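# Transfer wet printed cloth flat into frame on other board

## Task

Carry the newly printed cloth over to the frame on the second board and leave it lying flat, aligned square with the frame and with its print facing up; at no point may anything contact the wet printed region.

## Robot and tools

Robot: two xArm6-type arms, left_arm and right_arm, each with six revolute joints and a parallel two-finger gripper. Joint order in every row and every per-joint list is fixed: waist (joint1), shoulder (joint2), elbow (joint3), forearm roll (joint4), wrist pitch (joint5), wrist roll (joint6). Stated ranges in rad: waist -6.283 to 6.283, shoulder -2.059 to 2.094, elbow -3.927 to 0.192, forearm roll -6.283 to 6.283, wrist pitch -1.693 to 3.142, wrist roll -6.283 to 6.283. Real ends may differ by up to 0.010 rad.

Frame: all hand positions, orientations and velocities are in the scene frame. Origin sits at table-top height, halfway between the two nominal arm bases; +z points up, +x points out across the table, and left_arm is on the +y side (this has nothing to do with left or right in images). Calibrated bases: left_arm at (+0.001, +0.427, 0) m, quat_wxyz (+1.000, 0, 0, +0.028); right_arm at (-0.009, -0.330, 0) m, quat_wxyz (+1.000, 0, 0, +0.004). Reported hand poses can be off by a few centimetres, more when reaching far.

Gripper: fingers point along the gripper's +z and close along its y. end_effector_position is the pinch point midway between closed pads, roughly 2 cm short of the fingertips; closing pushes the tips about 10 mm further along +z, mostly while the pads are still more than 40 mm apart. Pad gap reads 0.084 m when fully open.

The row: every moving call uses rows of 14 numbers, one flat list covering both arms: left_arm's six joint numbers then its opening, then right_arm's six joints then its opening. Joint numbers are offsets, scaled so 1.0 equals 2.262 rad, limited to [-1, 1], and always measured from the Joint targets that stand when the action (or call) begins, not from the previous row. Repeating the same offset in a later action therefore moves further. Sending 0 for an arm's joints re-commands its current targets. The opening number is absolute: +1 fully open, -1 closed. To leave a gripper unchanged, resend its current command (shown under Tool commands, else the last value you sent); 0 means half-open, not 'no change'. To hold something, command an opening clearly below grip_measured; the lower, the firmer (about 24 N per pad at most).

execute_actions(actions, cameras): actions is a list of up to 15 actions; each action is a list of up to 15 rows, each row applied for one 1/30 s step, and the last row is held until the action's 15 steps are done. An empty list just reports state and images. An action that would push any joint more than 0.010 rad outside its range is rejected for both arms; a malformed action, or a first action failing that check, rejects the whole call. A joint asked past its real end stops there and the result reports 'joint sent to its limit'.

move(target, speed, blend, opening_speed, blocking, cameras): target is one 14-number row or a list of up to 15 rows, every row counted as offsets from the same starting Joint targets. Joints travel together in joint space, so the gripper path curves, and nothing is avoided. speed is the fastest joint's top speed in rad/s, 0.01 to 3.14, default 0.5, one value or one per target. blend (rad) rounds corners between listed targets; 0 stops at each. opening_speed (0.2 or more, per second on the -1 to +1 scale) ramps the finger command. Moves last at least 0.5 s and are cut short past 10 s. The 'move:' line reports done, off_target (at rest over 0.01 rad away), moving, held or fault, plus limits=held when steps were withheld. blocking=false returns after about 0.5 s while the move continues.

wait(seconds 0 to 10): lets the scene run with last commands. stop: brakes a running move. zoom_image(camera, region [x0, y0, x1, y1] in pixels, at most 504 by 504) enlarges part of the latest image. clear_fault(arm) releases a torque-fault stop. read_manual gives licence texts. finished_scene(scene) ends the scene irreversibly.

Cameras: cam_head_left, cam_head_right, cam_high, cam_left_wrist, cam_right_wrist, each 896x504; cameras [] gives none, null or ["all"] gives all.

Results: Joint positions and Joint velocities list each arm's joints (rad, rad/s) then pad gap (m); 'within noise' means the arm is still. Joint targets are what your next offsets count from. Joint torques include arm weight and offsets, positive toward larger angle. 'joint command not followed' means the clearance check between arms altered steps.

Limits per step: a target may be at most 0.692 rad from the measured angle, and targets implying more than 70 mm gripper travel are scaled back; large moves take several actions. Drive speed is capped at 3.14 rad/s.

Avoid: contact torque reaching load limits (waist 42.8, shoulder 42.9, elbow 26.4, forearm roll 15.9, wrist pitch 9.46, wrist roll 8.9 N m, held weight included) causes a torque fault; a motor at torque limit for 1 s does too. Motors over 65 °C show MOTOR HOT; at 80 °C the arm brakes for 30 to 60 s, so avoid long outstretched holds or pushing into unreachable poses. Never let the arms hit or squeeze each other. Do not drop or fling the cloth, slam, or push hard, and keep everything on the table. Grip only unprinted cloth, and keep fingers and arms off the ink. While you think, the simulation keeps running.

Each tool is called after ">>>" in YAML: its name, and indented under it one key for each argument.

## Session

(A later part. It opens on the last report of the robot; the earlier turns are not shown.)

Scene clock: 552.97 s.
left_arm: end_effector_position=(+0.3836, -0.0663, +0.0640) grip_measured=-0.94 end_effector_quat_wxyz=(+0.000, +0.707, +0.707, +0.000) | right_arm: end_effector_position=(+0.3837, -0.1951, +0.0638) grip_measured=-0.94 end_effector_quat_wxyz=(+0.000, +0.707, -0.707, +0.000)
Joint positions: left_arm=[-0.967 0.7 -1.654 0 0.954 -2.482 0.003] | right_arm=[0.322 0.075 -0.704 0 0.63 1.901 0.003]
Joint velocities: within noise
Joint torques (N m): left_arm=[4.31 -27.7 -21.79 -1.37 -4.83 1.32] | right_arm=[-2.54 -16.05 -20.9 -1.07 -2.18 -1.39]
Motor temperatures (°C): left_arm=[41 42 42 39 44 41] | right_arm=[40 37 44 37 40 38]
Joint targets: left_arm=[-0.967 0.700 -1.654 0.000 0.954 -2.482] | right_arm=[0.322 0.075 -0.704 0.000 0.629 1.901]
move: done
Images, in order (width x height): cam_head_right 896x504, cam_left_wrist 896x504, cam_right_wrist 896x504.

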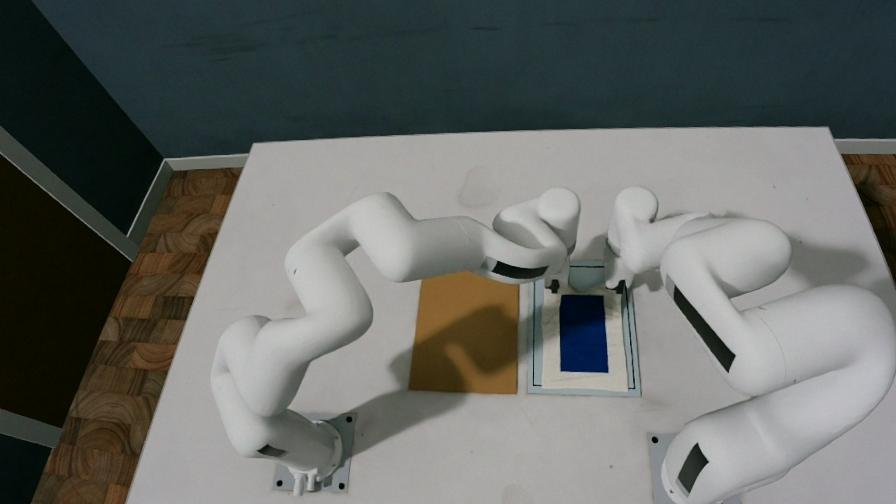

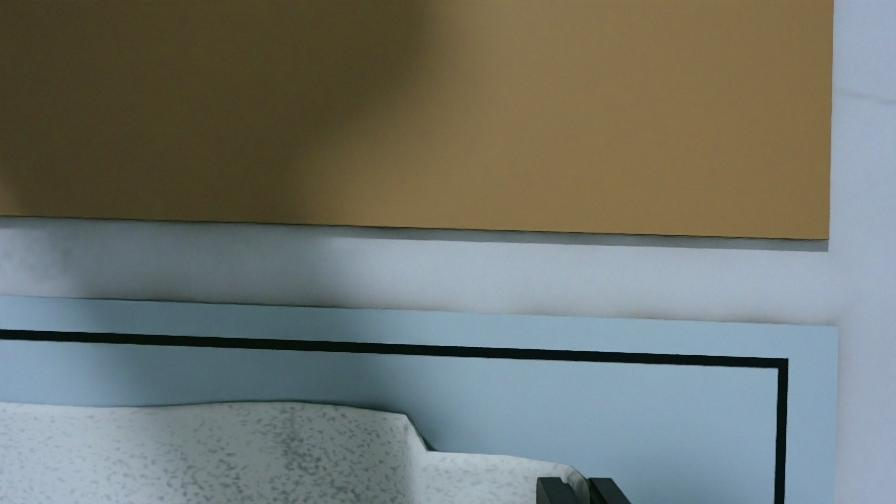

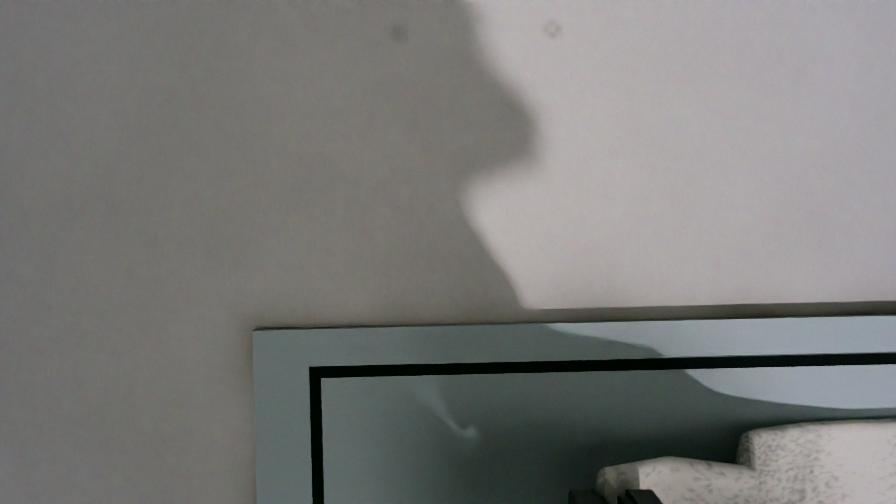

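>>> move:
  target: [0.014184,0.04602,-0.040935,0,-0.005086,0.014184,-1,-0.008477,0.062061,-0.036637,0,-0.025425,-0.008477,-1]
  speed: 0.07
  cameras: ["cam_head_right", "cam_left_wrist", "cam_right_wrist"]

>>> zoom_image:
  camera: "cam_head_right"
  region: [520, 300, 650, 405]

>>> zoom_image:
  camera: "cam_head_right"
  region: [520, 255, 650, 330]

Scene clock: 575.00 s.
left_arm: end_effector_position=(+0.4096, -0.0663, +0.0360) grip_measured=-0.94 end_effector_quat_wxyz=(+0.000, +0.707, +0.707, +0.000) | right_arm: end_effector_position=(+0.4097, -0.1951, +0.0358) grip_measured=-0.94 end_effector_quat_wxyz=(+0.000, +0.707, -0.707, +0.000)
Joint positions: left_arm=[-0.935 0.804 -1.747 0 0.943 -2.45 0.003] | right_arm=[0.303 0.215 -0.787 0 0.572 1.882 0.003]
Joint velocities: within noise
Joint torques (N m): left_arm=[4.48 -28.86 -21.9 -1.31 -4.83 1.44] | right_arm=[-2.46 -18.07 -20.06 -0.99 -2.16 -1.41]
Motor temperatures (°C): left_arm=[41 42 42 39 45 41] | right_arm=[40 37 44 37 41 38]
Joint targets: left_arm=[-0.935 0.804 -1.747 0.000 0.943 -2.450] | right_arm=[0.303 0.216 -0.787 0.000 0.572 1.882]
move: done
Images, in order (width x height): cam_head_right 896x504, cam_left_wrist 896x504, cam_right_wrist 896x504.

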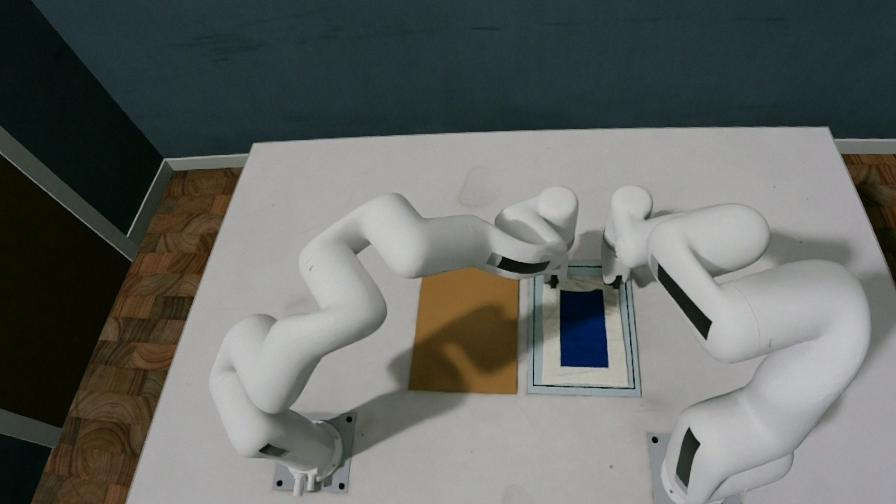

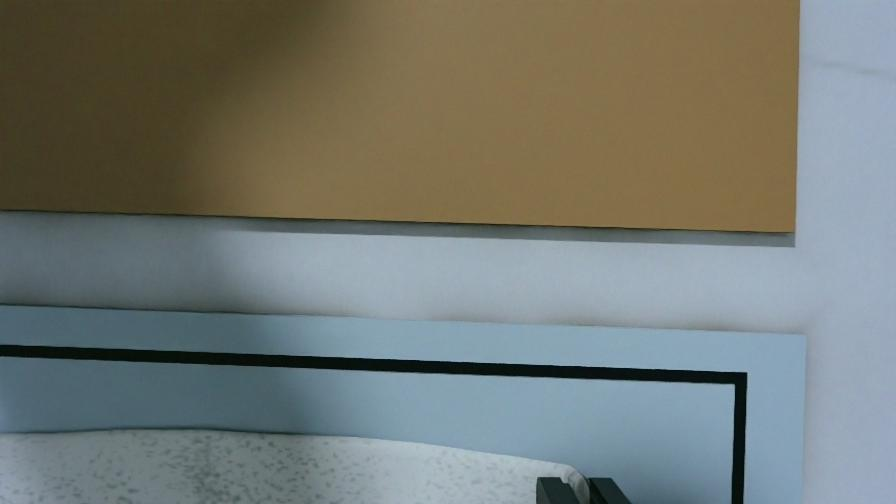

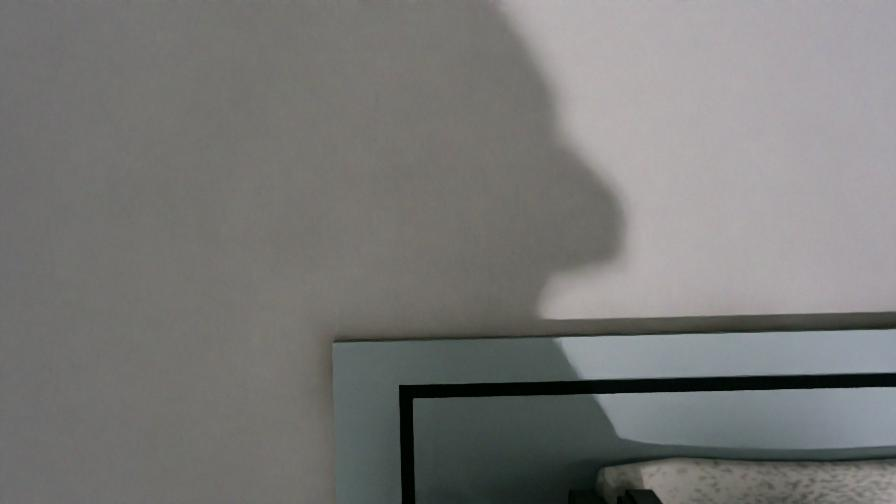

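Scaled by 3.877 from the camera's 896x504 image, which has a finer 1280x720 frame.

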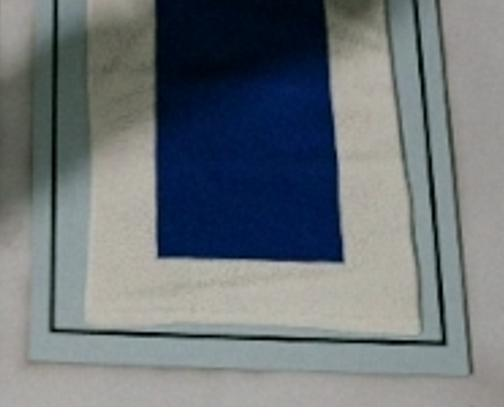

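Scaled by 3.877 from the camera's 896x504 image, which has a finer 1280x720 frame.

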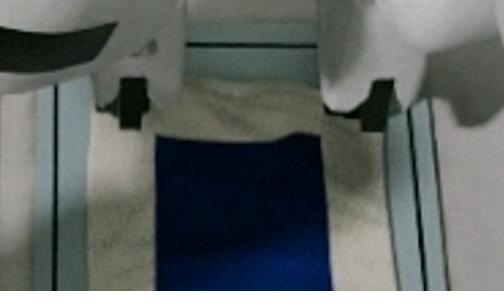

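>>> move:
  target: [0.006359,0.011841,-0.018037,0,0.006196,0.006359,-1,-0.00194,0.014404,-0.017609,0,0.003205,-0.00194,-1]
  speed: 0.04
  cameras: ["cam_head_left", "cam_head_right", "cam_left_wrist", "cam_right_wrist"]

>>> zoom_image:
  camera: "cam_head_right"
  region: [520, 300, 650, 405]

>>> zoom_image:
  camera: "cam_head_right"
  region: [520, 255, 650, 330]

>>> zoom_image:
  camera: "cam_head_left"
  region: [500, 255, 630, 400]

Scene clock: 619.93 s.
left_arm: end_effector_position=(+0.4205, -0.0650, +0.0340) grip_measured=-0.94 end_effector_quat_wxyz=(+0.000, +0.707, +0.707, +0.000) | right_arm: end_effector_position=(+0.4202, -0.1938, +0.0337) grip_measured=-0.94 end_effector_quat_wxyz=(+0.000, +0.707, -0.707, +0.000)
Joint positions: left_arm=[-0.921 0.831 -1.788 0 0.957 -2.436 0.003] | right_arm=[0.299 0.248 -0.827 0 0.579 1.878 0.003]
Joint velocities: within noise
Joint torques (N m): left_arm=[4.31 -29.21 -22.07 -1.35 0.85 1.48] | right_arm=[-2.44 -18.53 -20.15 -1.12 -0.03 -1.34]
Motor temperatures (°C): left_arm=[41 42 42 39 45 41] | right_arm=[40 37 43 37 41 38]
Joint targets: left_arm=[-0.921 0.831 -1.788 0.000 0.957 -2.435] | right_arm=[0.299 0.248 -0.827 0.000 0.579 1.878]
move: done
Images, in order (width x height): cam_head_left 896x504, cam_head_right 896x504, cam_left_wrist 896x504, cam_right_wrist 896x504.

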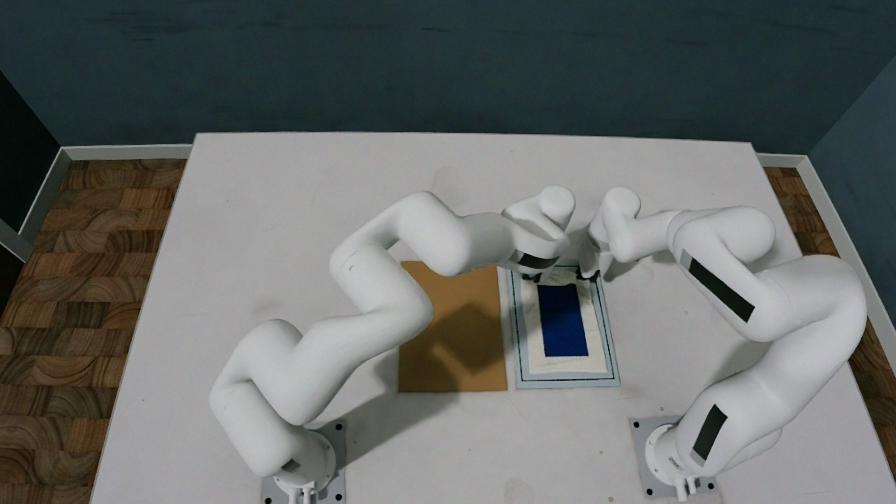

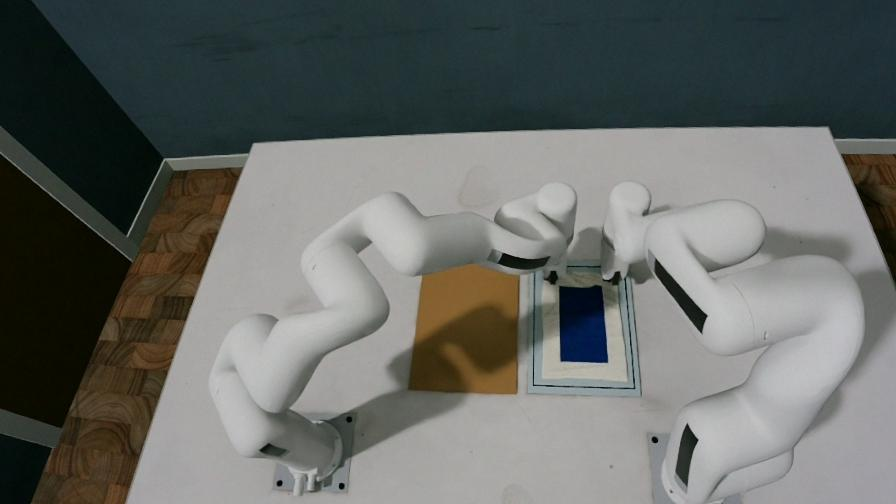

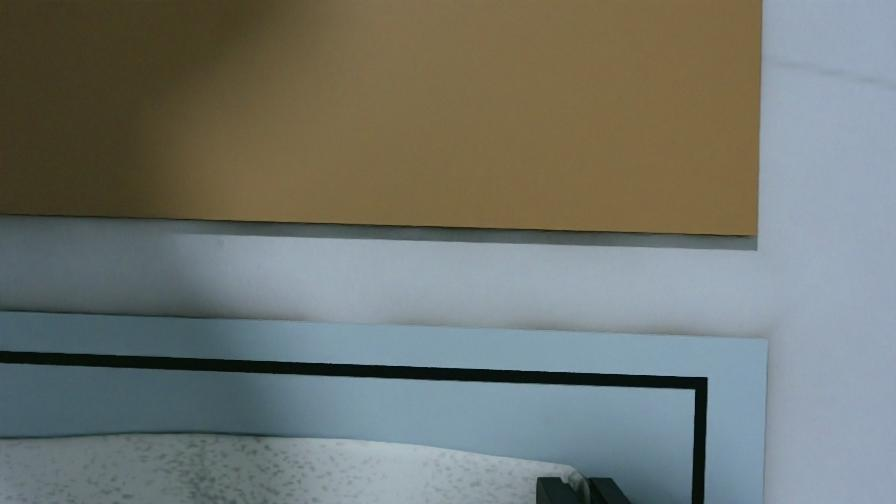

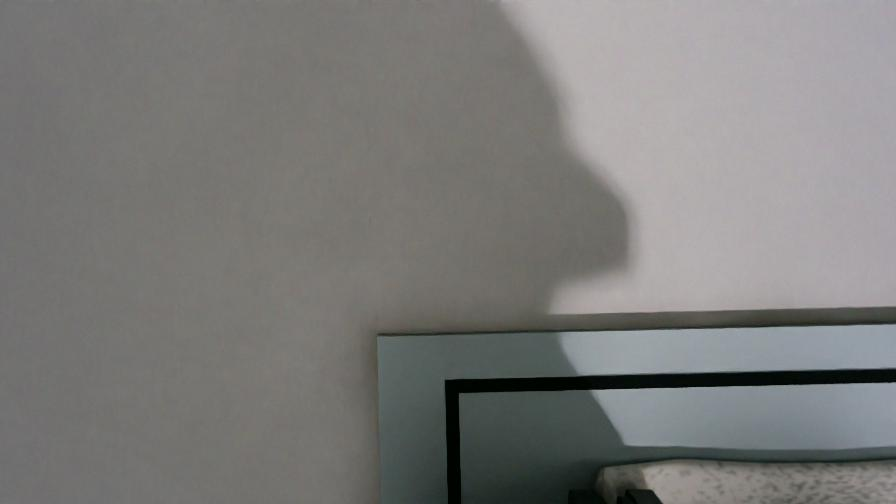

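Scaled by 3.877 from the camera's 896x504 image, which has a finer 1280x720 frame.

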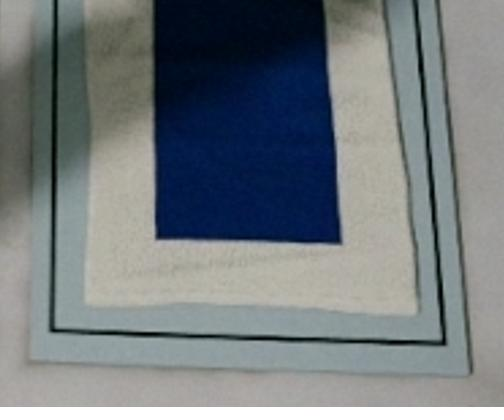

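Scaled by 3.877 from the camera's 896x504 image, which has a finer 1280x720 frame.

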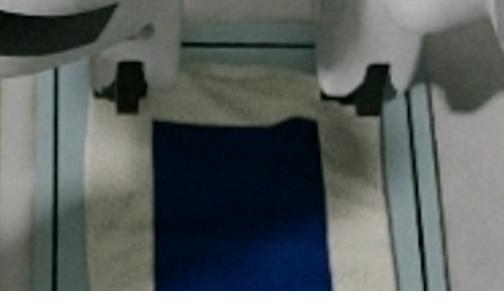

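Scaled by 3.476 from the camera's 896x504 image, which has a finer 1280x720 frame.

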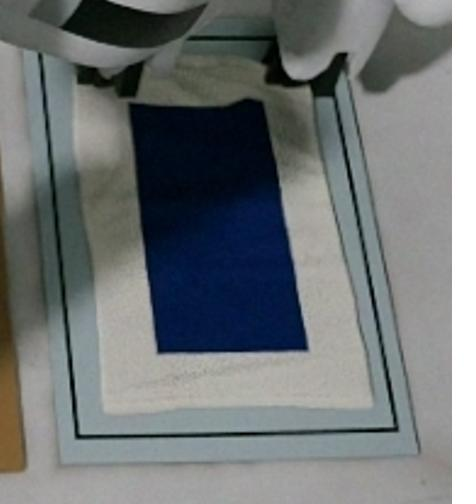

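>>> move:
  target: [0.000624,0.003524,-0.002116,0,-0.001408,0.000624,-1,-0.000089,0.003718,-0.000256,0,-0.003463,-0.000089,-1]
  speed: 0.03
  cameras: ["cam_head_left", "cam_head_right", "cam_left_wrist", "cam_right_wrist"]

>>> zoom_image:
  camera: "cam_head_right"
  region: [520, 300, 650, 405]

>>> zoom_image:
  camera: "cam_head_left"
  region: [500, 255, 630, 400]

Scene clock: 648.47 s.
left_arm: end_effector_position=(+0.4217, -0.0650, +0.0311) grip_measured=-0.94 end_effector_quat_wxyz=(+0.000, +0.707, +0.707, +0.000) | right_arm: end_effector_position=(+0.4205, -0.1938, +0.0308) grip_measured=-0.93 end_effector_quat_wxyz=(+0.000, +0.707, -0.707, +0.000)
Joint positions: left_arm=[-0.919 0.839 -1.793 0 0.954 -2.434 0.003] | right_arm=[0.298 0.256 -0.827 0 0.572 1.878 0.003]
Joint velocities: within noise
Joint torques (N m): left_arm=[4.42 -29.31 -21.81 -1.27 -4.87 1.39] | right_arm=[-2.56 -17.95 -19.54 -1.17 -2.17 -1.47]
Motor temperatures (°C): left_arm=[41 42 42 39 44 41] | right_arm=[40 37 43 37 40 38]
Joint targets: left_arm=[-0.919 0.839 -1.793 0.000 0.954 -2.434] | right_arm=[0.298 0.257 -0.827 0.000 0.571 1.878]
move: done
Images, in order (width x height): cam_head_left 896x504, cam_head_right 896x504, cam_left_wrist 896x504, cam_right_wrist 896x504.

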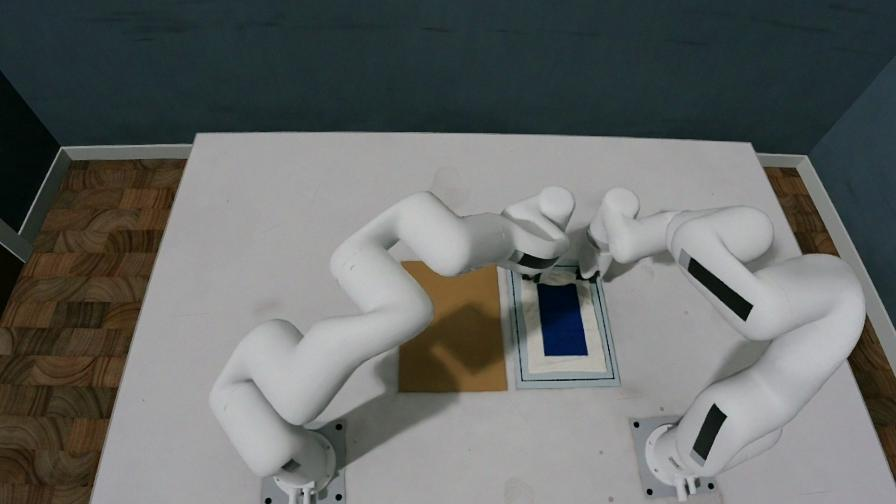

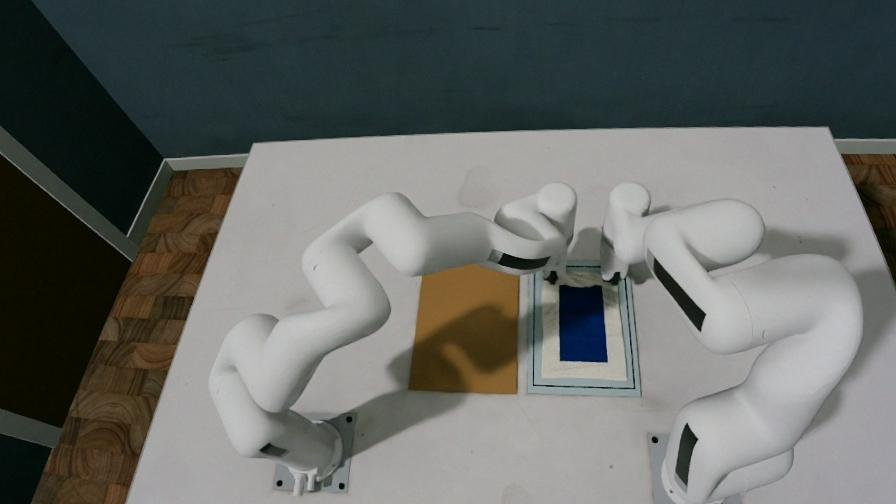

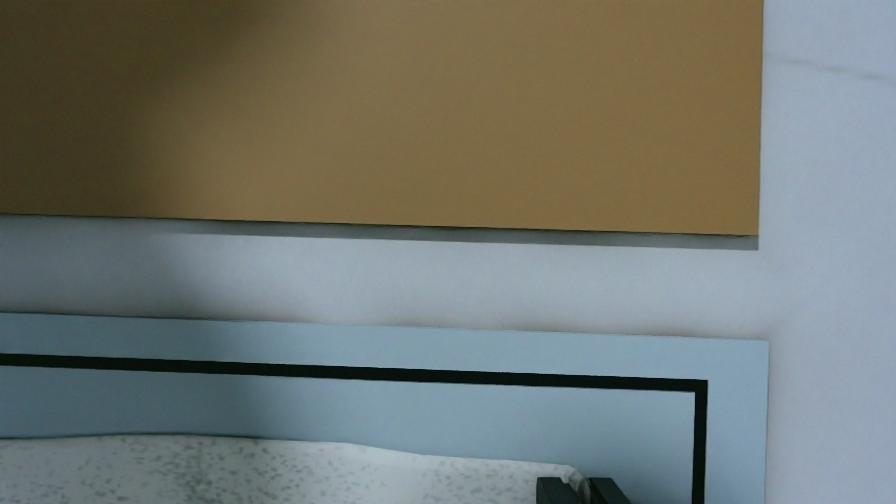

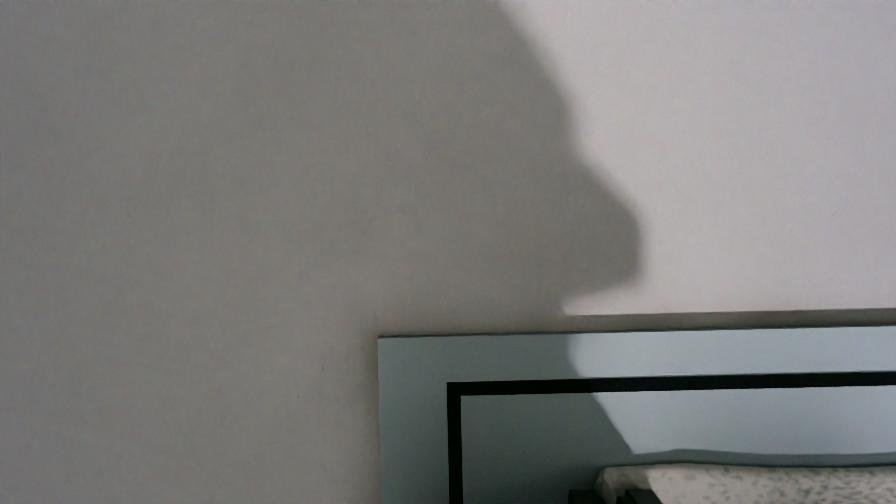

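Scaled by 3.877 from the camera's 896x504 image, which has a finer 1280x720 frame.

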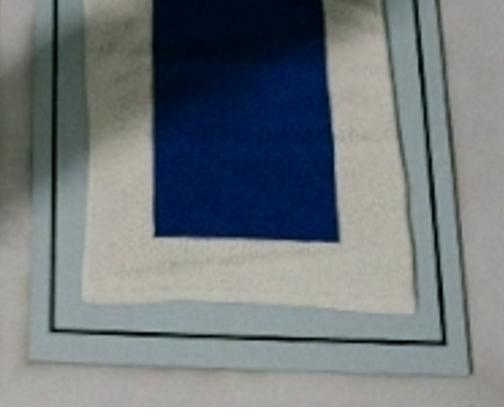

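Scaled by 3.476 from the camera's 896x504 image, which has a finer 1280x720 frame.

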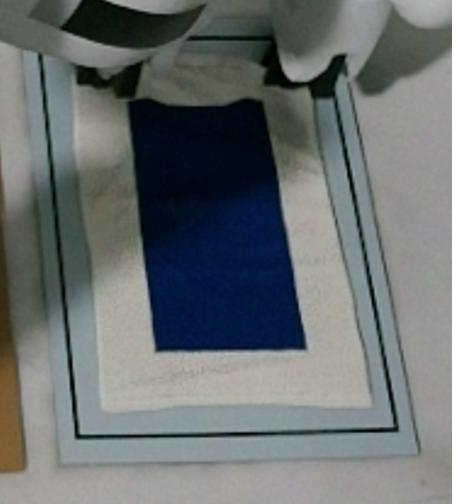

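>>> move:
  target: [0,0,0,0,0,0,-0.72,0,0,0,0,0,0,-0.72]
  speed: 0.03
  opening_speed: 0.2
  cameras: ["cam_head_left", "cam_head_right", "cam_left_wrist", "cam_right_wrist"]

>>> zoom_image:
  camera: "cam_left_wrist"
  region: [440, 350, 740, 504]

>>> zoom_image:
  camera: "cam_right_wrist"
  region: [430, 350, 730, 504]

Scene clock: 657.63 s.
left_arm: end_effector_position=(+0.4218, -0.0650, +0.0310) grip_measured=-0.74 end_effector_quat_wxyz=(+0.000, +0.707, +0.707, +0.000) | right_arm: end_effector_position=(+0.4205, -0.1938, +0.0307) grip_measured=-0.74 end_effector_quat_wxyz=(+0.000, +0.707, -0.707, +0.000)
Joint positions: left_arm=[-0.919 0.839 -1.793 0 0.954 -2.434 0.011] | right_arm=[0.298 0.257 -0.827 0 0.571 1.878 0.011]
Joint velocities: within noise
Joint torques (N m): left_arm=[4.06 -29.84 -18.22 -1.23 -4.41 1.32] | right_arm=[-2.23 -18.18 -13.62 -0.98 -0.99 -1.31]
Motor temperatures (°C): left_arm=[41 42 42 39 44 41] | right_arm=[40 37 43 37 40 38]
Joint targets: left_arm=[-0.919 0.839 -1.793 0.000 0.954 -2.434] | right_arm=[0.298 0.257 -0.827 0.000 0.571 1.878]
move: done
Images, in order (width x height): cam_head_left 896x504, cam_head_right 896x504, cam_left_wrist 896x504, cam_right_wrist 896x504.

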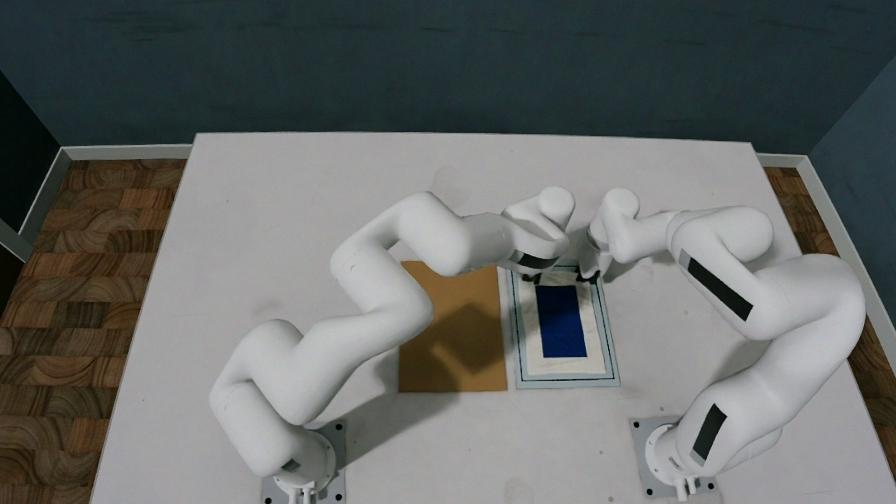

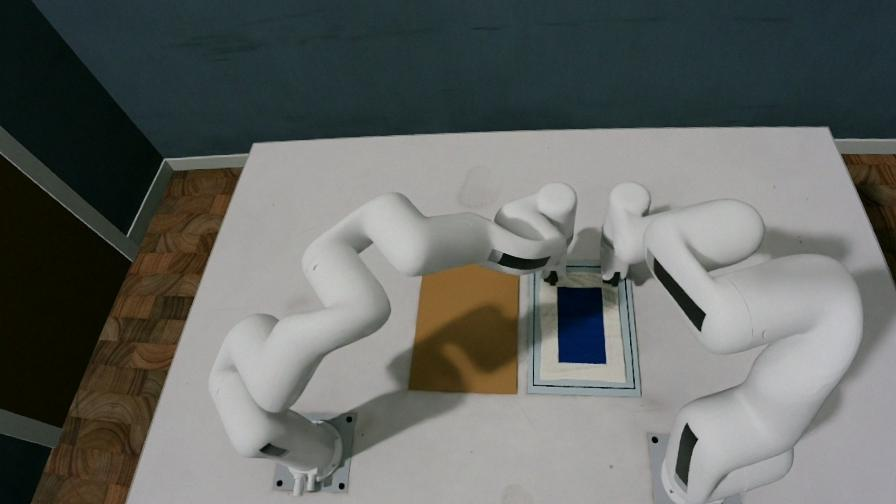

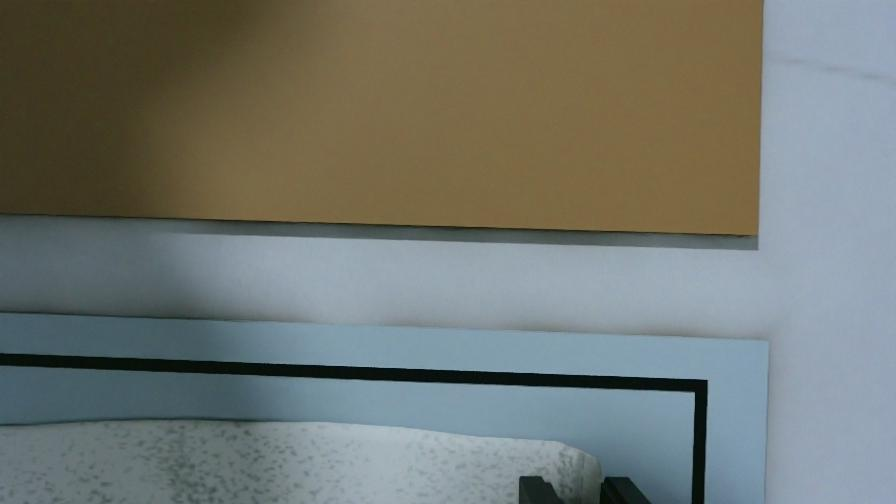

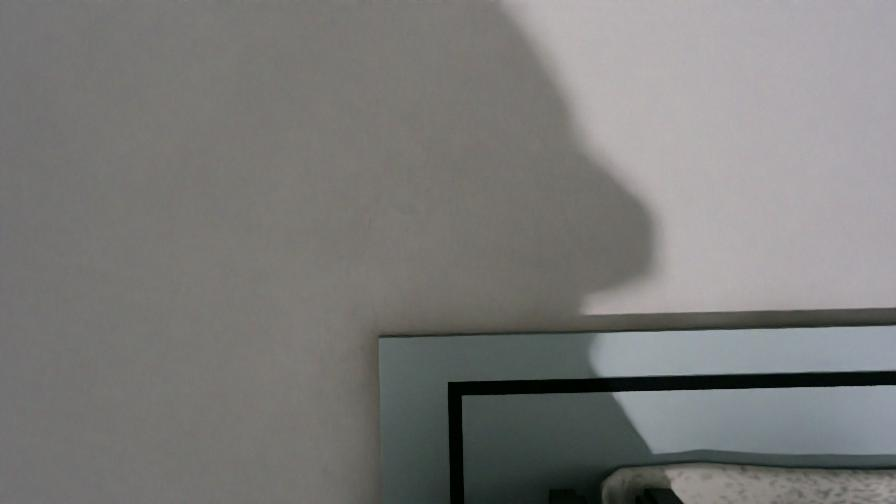

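Scaled by 1.680 from the camera's 896x504 image, which has a finer 1280x720 frame.

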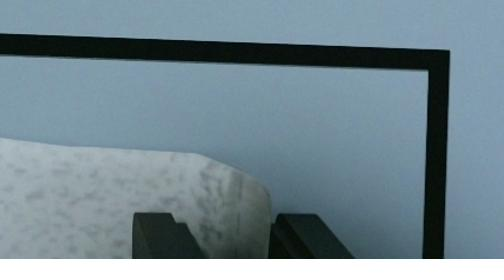

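Scaled by 1.680 from the camera's 896x504 image, which has a finer 1280x720 frame.

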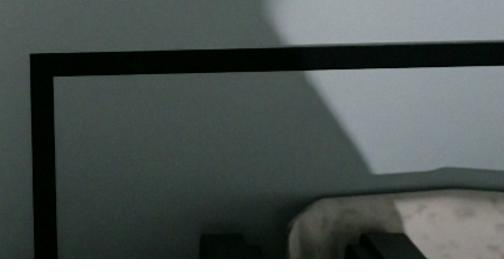

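>>> move:
  target: [0.003095,0.000559,-0.013187,0,0.012628,0.003095,-0.72,-0.001755,-0.00332,-0.010725,0,0.014044,-0.001755,-0.72]
  speed: 0.03
  cameras: ["cam_head_left", "cam_head_right", "cam_left_wrist", "cam_right_wrist"]

>>> zoom_image:
  camera: "cam_left_wrist"
  region: [440, 350, 740, 504]

>>> zoom_image:
  camera: "cam_right_wrist"
  region: [430, 350, 730, 504]

>>> zoom_image:
  camera: "cam_head_left"
  region: [500, 255, 630, 400]

Scene clock: 691.10 s.
left_arm: end_effector_position=(+0.4277, -0.0650, +0.0399) grip_measured=-0.74 end_effector_quat_wxyz=(+0.000, +0.707, +0.707, +0.000) | right_arm: end_effector_position=(+0.4265, -0.1938, +0.0397) grip_measured=-0.74 end_effector_quat_wxyz=(+0.000, +0.707, -0.707, +0.000)
Joint positions: left_arm=[-0.912 0.84 -1.822 0 0.982 -2.427 0.011] | right_arm=[0.294 0.249 -0.851 0 0.603 1.874 0.011]
Joint velocities: within noise
Joint torques (N m): left_arm=[4.67 -29.68 -21.9 -1.3 0.82 1.43] | right_arm=[-2.39 -27.47 -20.49 -1.05 0.04 -1.42]
Motor temperatures (°C): left_arm=[41 42 42 39 44 41] | right_arm=[40 37 42 37 40 38]
Joint targets: left_arm=[-0.912 0.840 -1.822 0.000 0.982 -2.427] | right_arm=[0.294 0.249 -0.852 0.000 0.603 1.874]
move: done
Images, in order (width x height): cam_head_left 896x504, cam_head_right 896x504, cam_left_wrist 896x504, cam_right_wrist 896x504.

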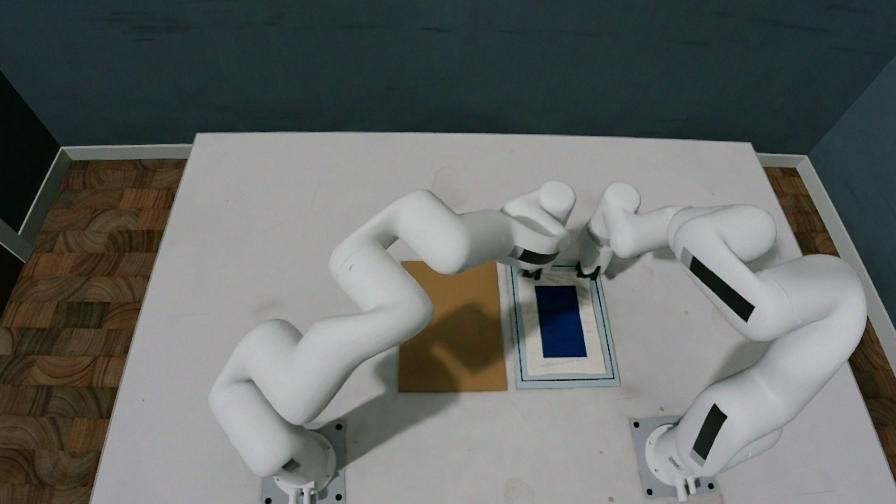

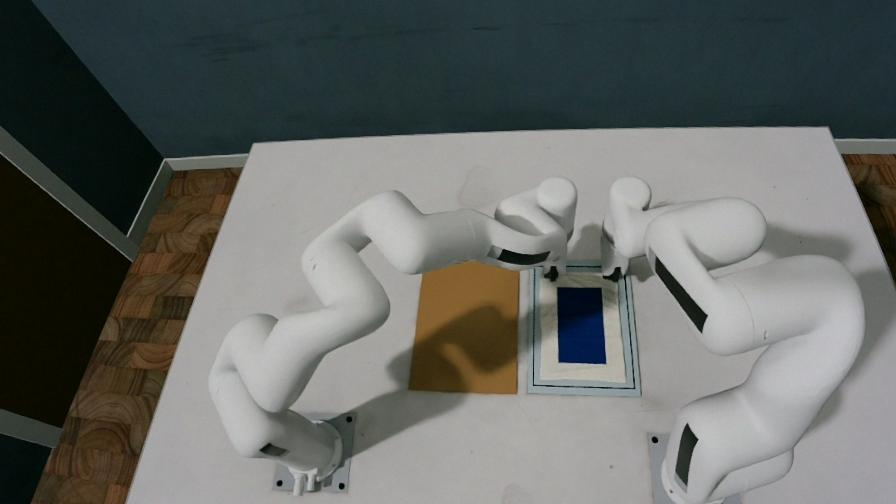

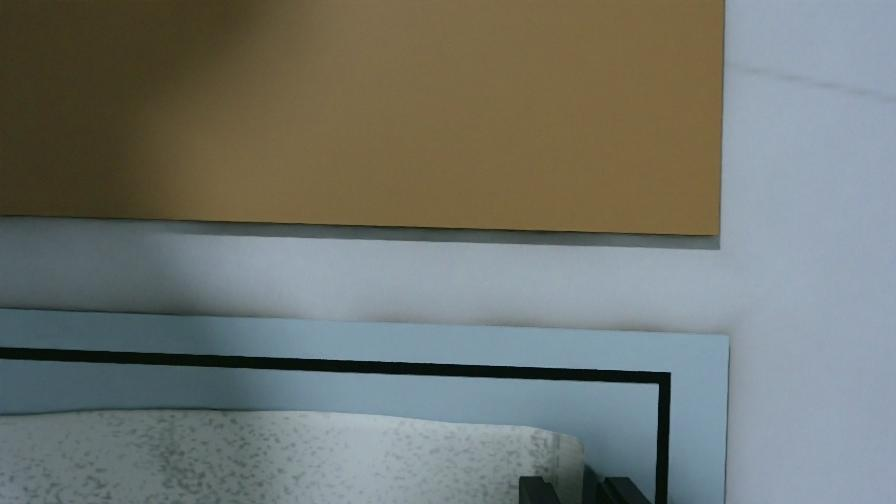

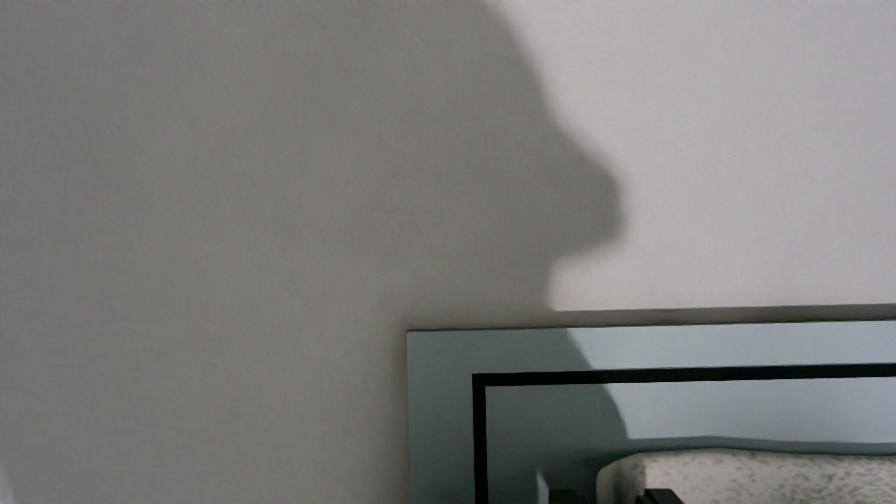

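Scaled by 1.680 from the camera's 896x504 image, which has a finer 1280x720 frame.

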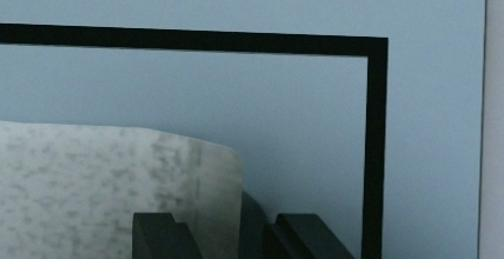

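Scaled by 1.680 from the camera's 896x504 image, which has a finer 1280x720 frame.

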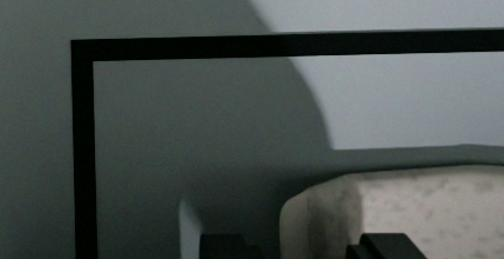

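Scaled by 3.476 from the camera's 896x504 image, which has a finer 1280x720 frame.

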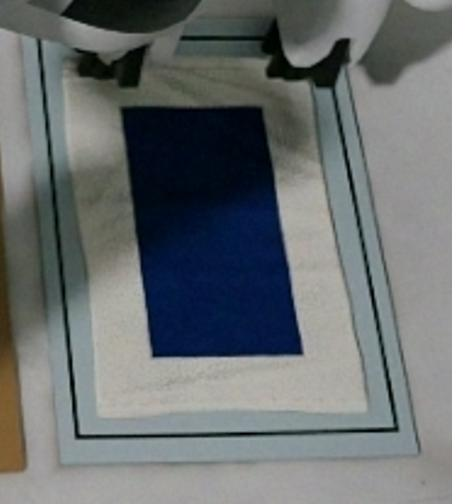

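>>> move:
  target: [0,-0.025009,-0.009886,0,0.034895,0,-0.72,0,-0.040723,-0.008107,0,0.04883,0,-0.72]
  speed: 0.06
  cameras: ["cam_head_left", "cam_head_right", "cam_left_wrist", "cam_right_wrist"]

>>> zoom_image:
  camera: "cam_left_wrist"
  region: [300, 250, 740, 504]

>>> zoom_image:
  camera: "cam_right_wrist"
  region: [430, 250, 870, 504]

>>> zoom_image:
  camera: "cam_head_left"
  region: [500, 255, 630, 400]

>>> zoom_image:
  camera: "cam_head_right"
  region: [520, 255, 650, 400]

Scene clock: 729.13 s.
left_arm: end_effector_position=(+0.4278, -0.0650, +0.0799) grip_measured=-0.74 end_effector_quat_wxyz=(+0.000, +0.707, +0.707, +0.000) | right_arm: end_effector_position=(+0.4265, -0.1938, +0.0797) grip_measured=-0.74 end_effector_quat_wxyz=(+0.000, +0.707, -0.707, +0.000)
Joint positions: left_arm=[-0.912 0.784 -1.845 0 1.061 -2.427 0.011] | right_arm=[0.294 0.157 -0.87 0 0.713 1.874 0.011]
Joint velocities: within noise
Joint torques (N m): left_arm=[4.28 -43.19 -22.42 -1.32 0.83 1.29] | right_arm=[-2.09 -26.58 -21.75 -0.98 0.11 -1.31]
Motor temperatures (°C): left_arm=[41 43 42 39 44 41] | right_arm=[40 38 43 37 40 38]
Joint targets: left_arm=[-0.912 0.783 -1.845 0.000 1.061 -2.427] | right_arm=[0.294 0.157 -0.870 0.000 0.714 1.874]
move: done
Images, in order (width x height): cam_head_left 896x504, cam_head_right 896x504, cam_left_wrist 896x504, cam_right_wrist 896x504.

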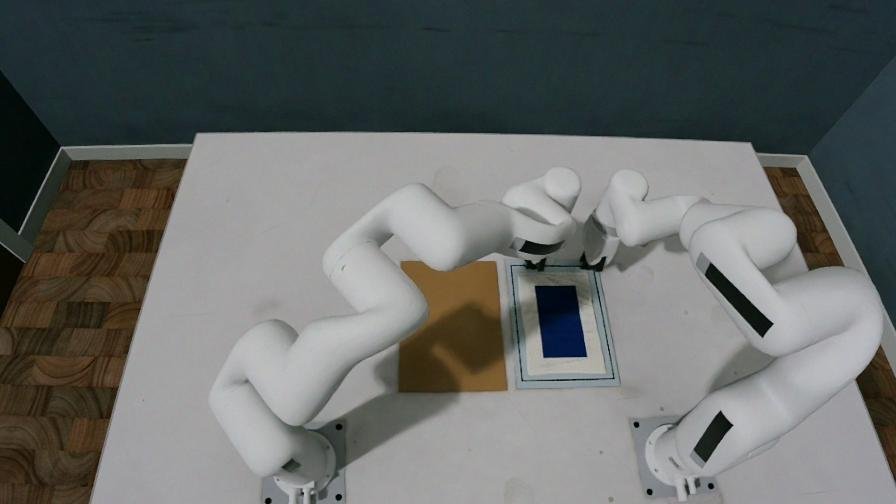

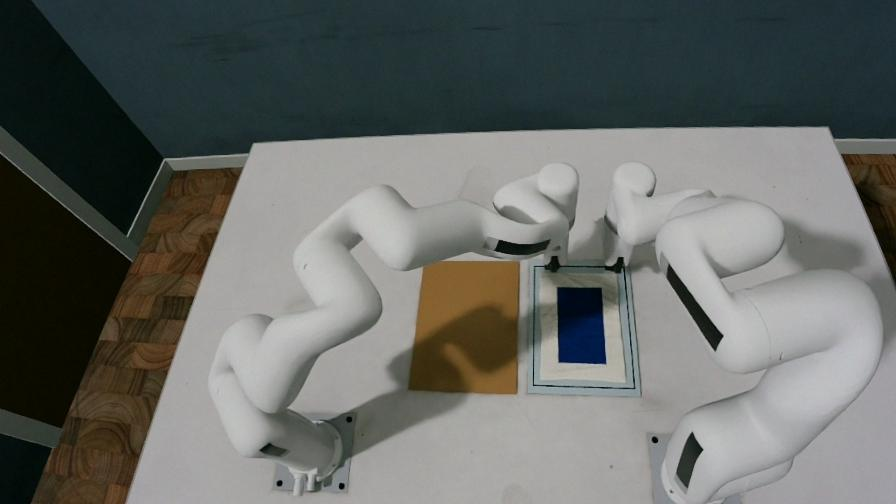

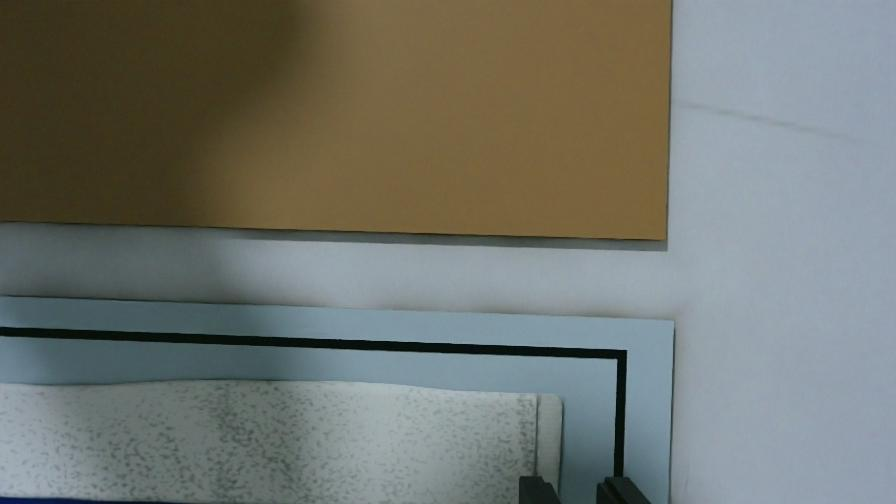

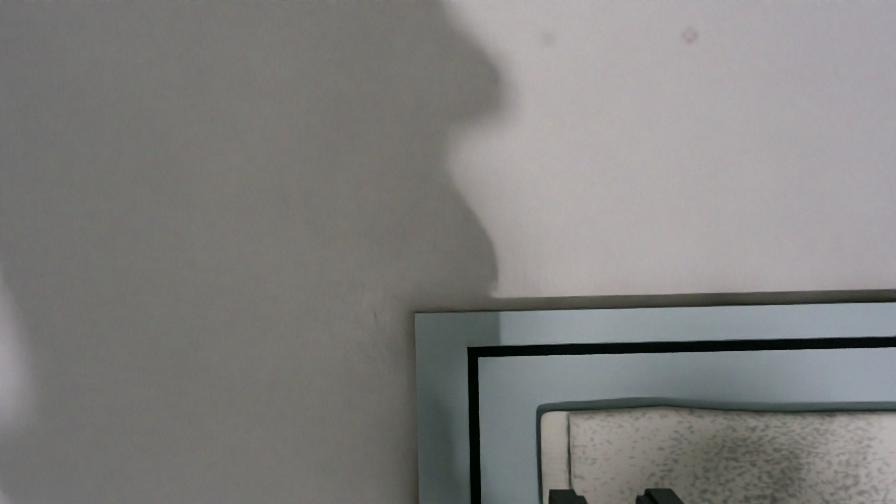

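Scaled by 1.145 from the camera's 896x504 image, which has a finer 1280x720 frame.

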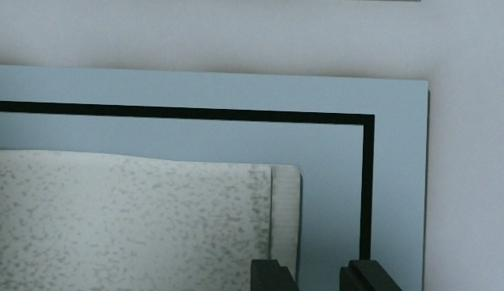

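Scaled by 1.145 from the camera's 896x504 image, which has a finer 1280x720 frame.

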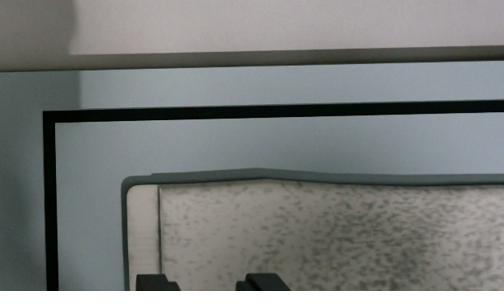

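Scaled by 3.476 from the camera's 896x504 image, which has a finer 1280x720 frame.

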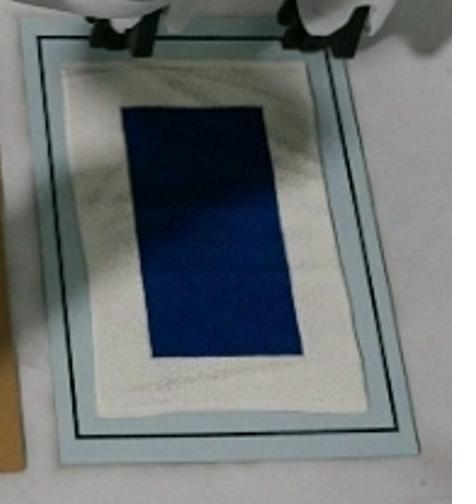

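Scaled by 3.476 from the camera's 896x504 image, which has a finer 1280x720 frame.

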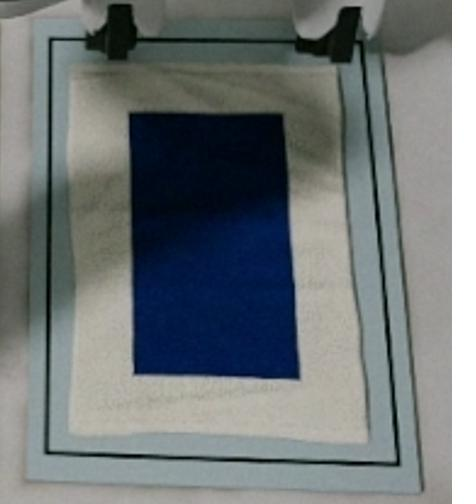

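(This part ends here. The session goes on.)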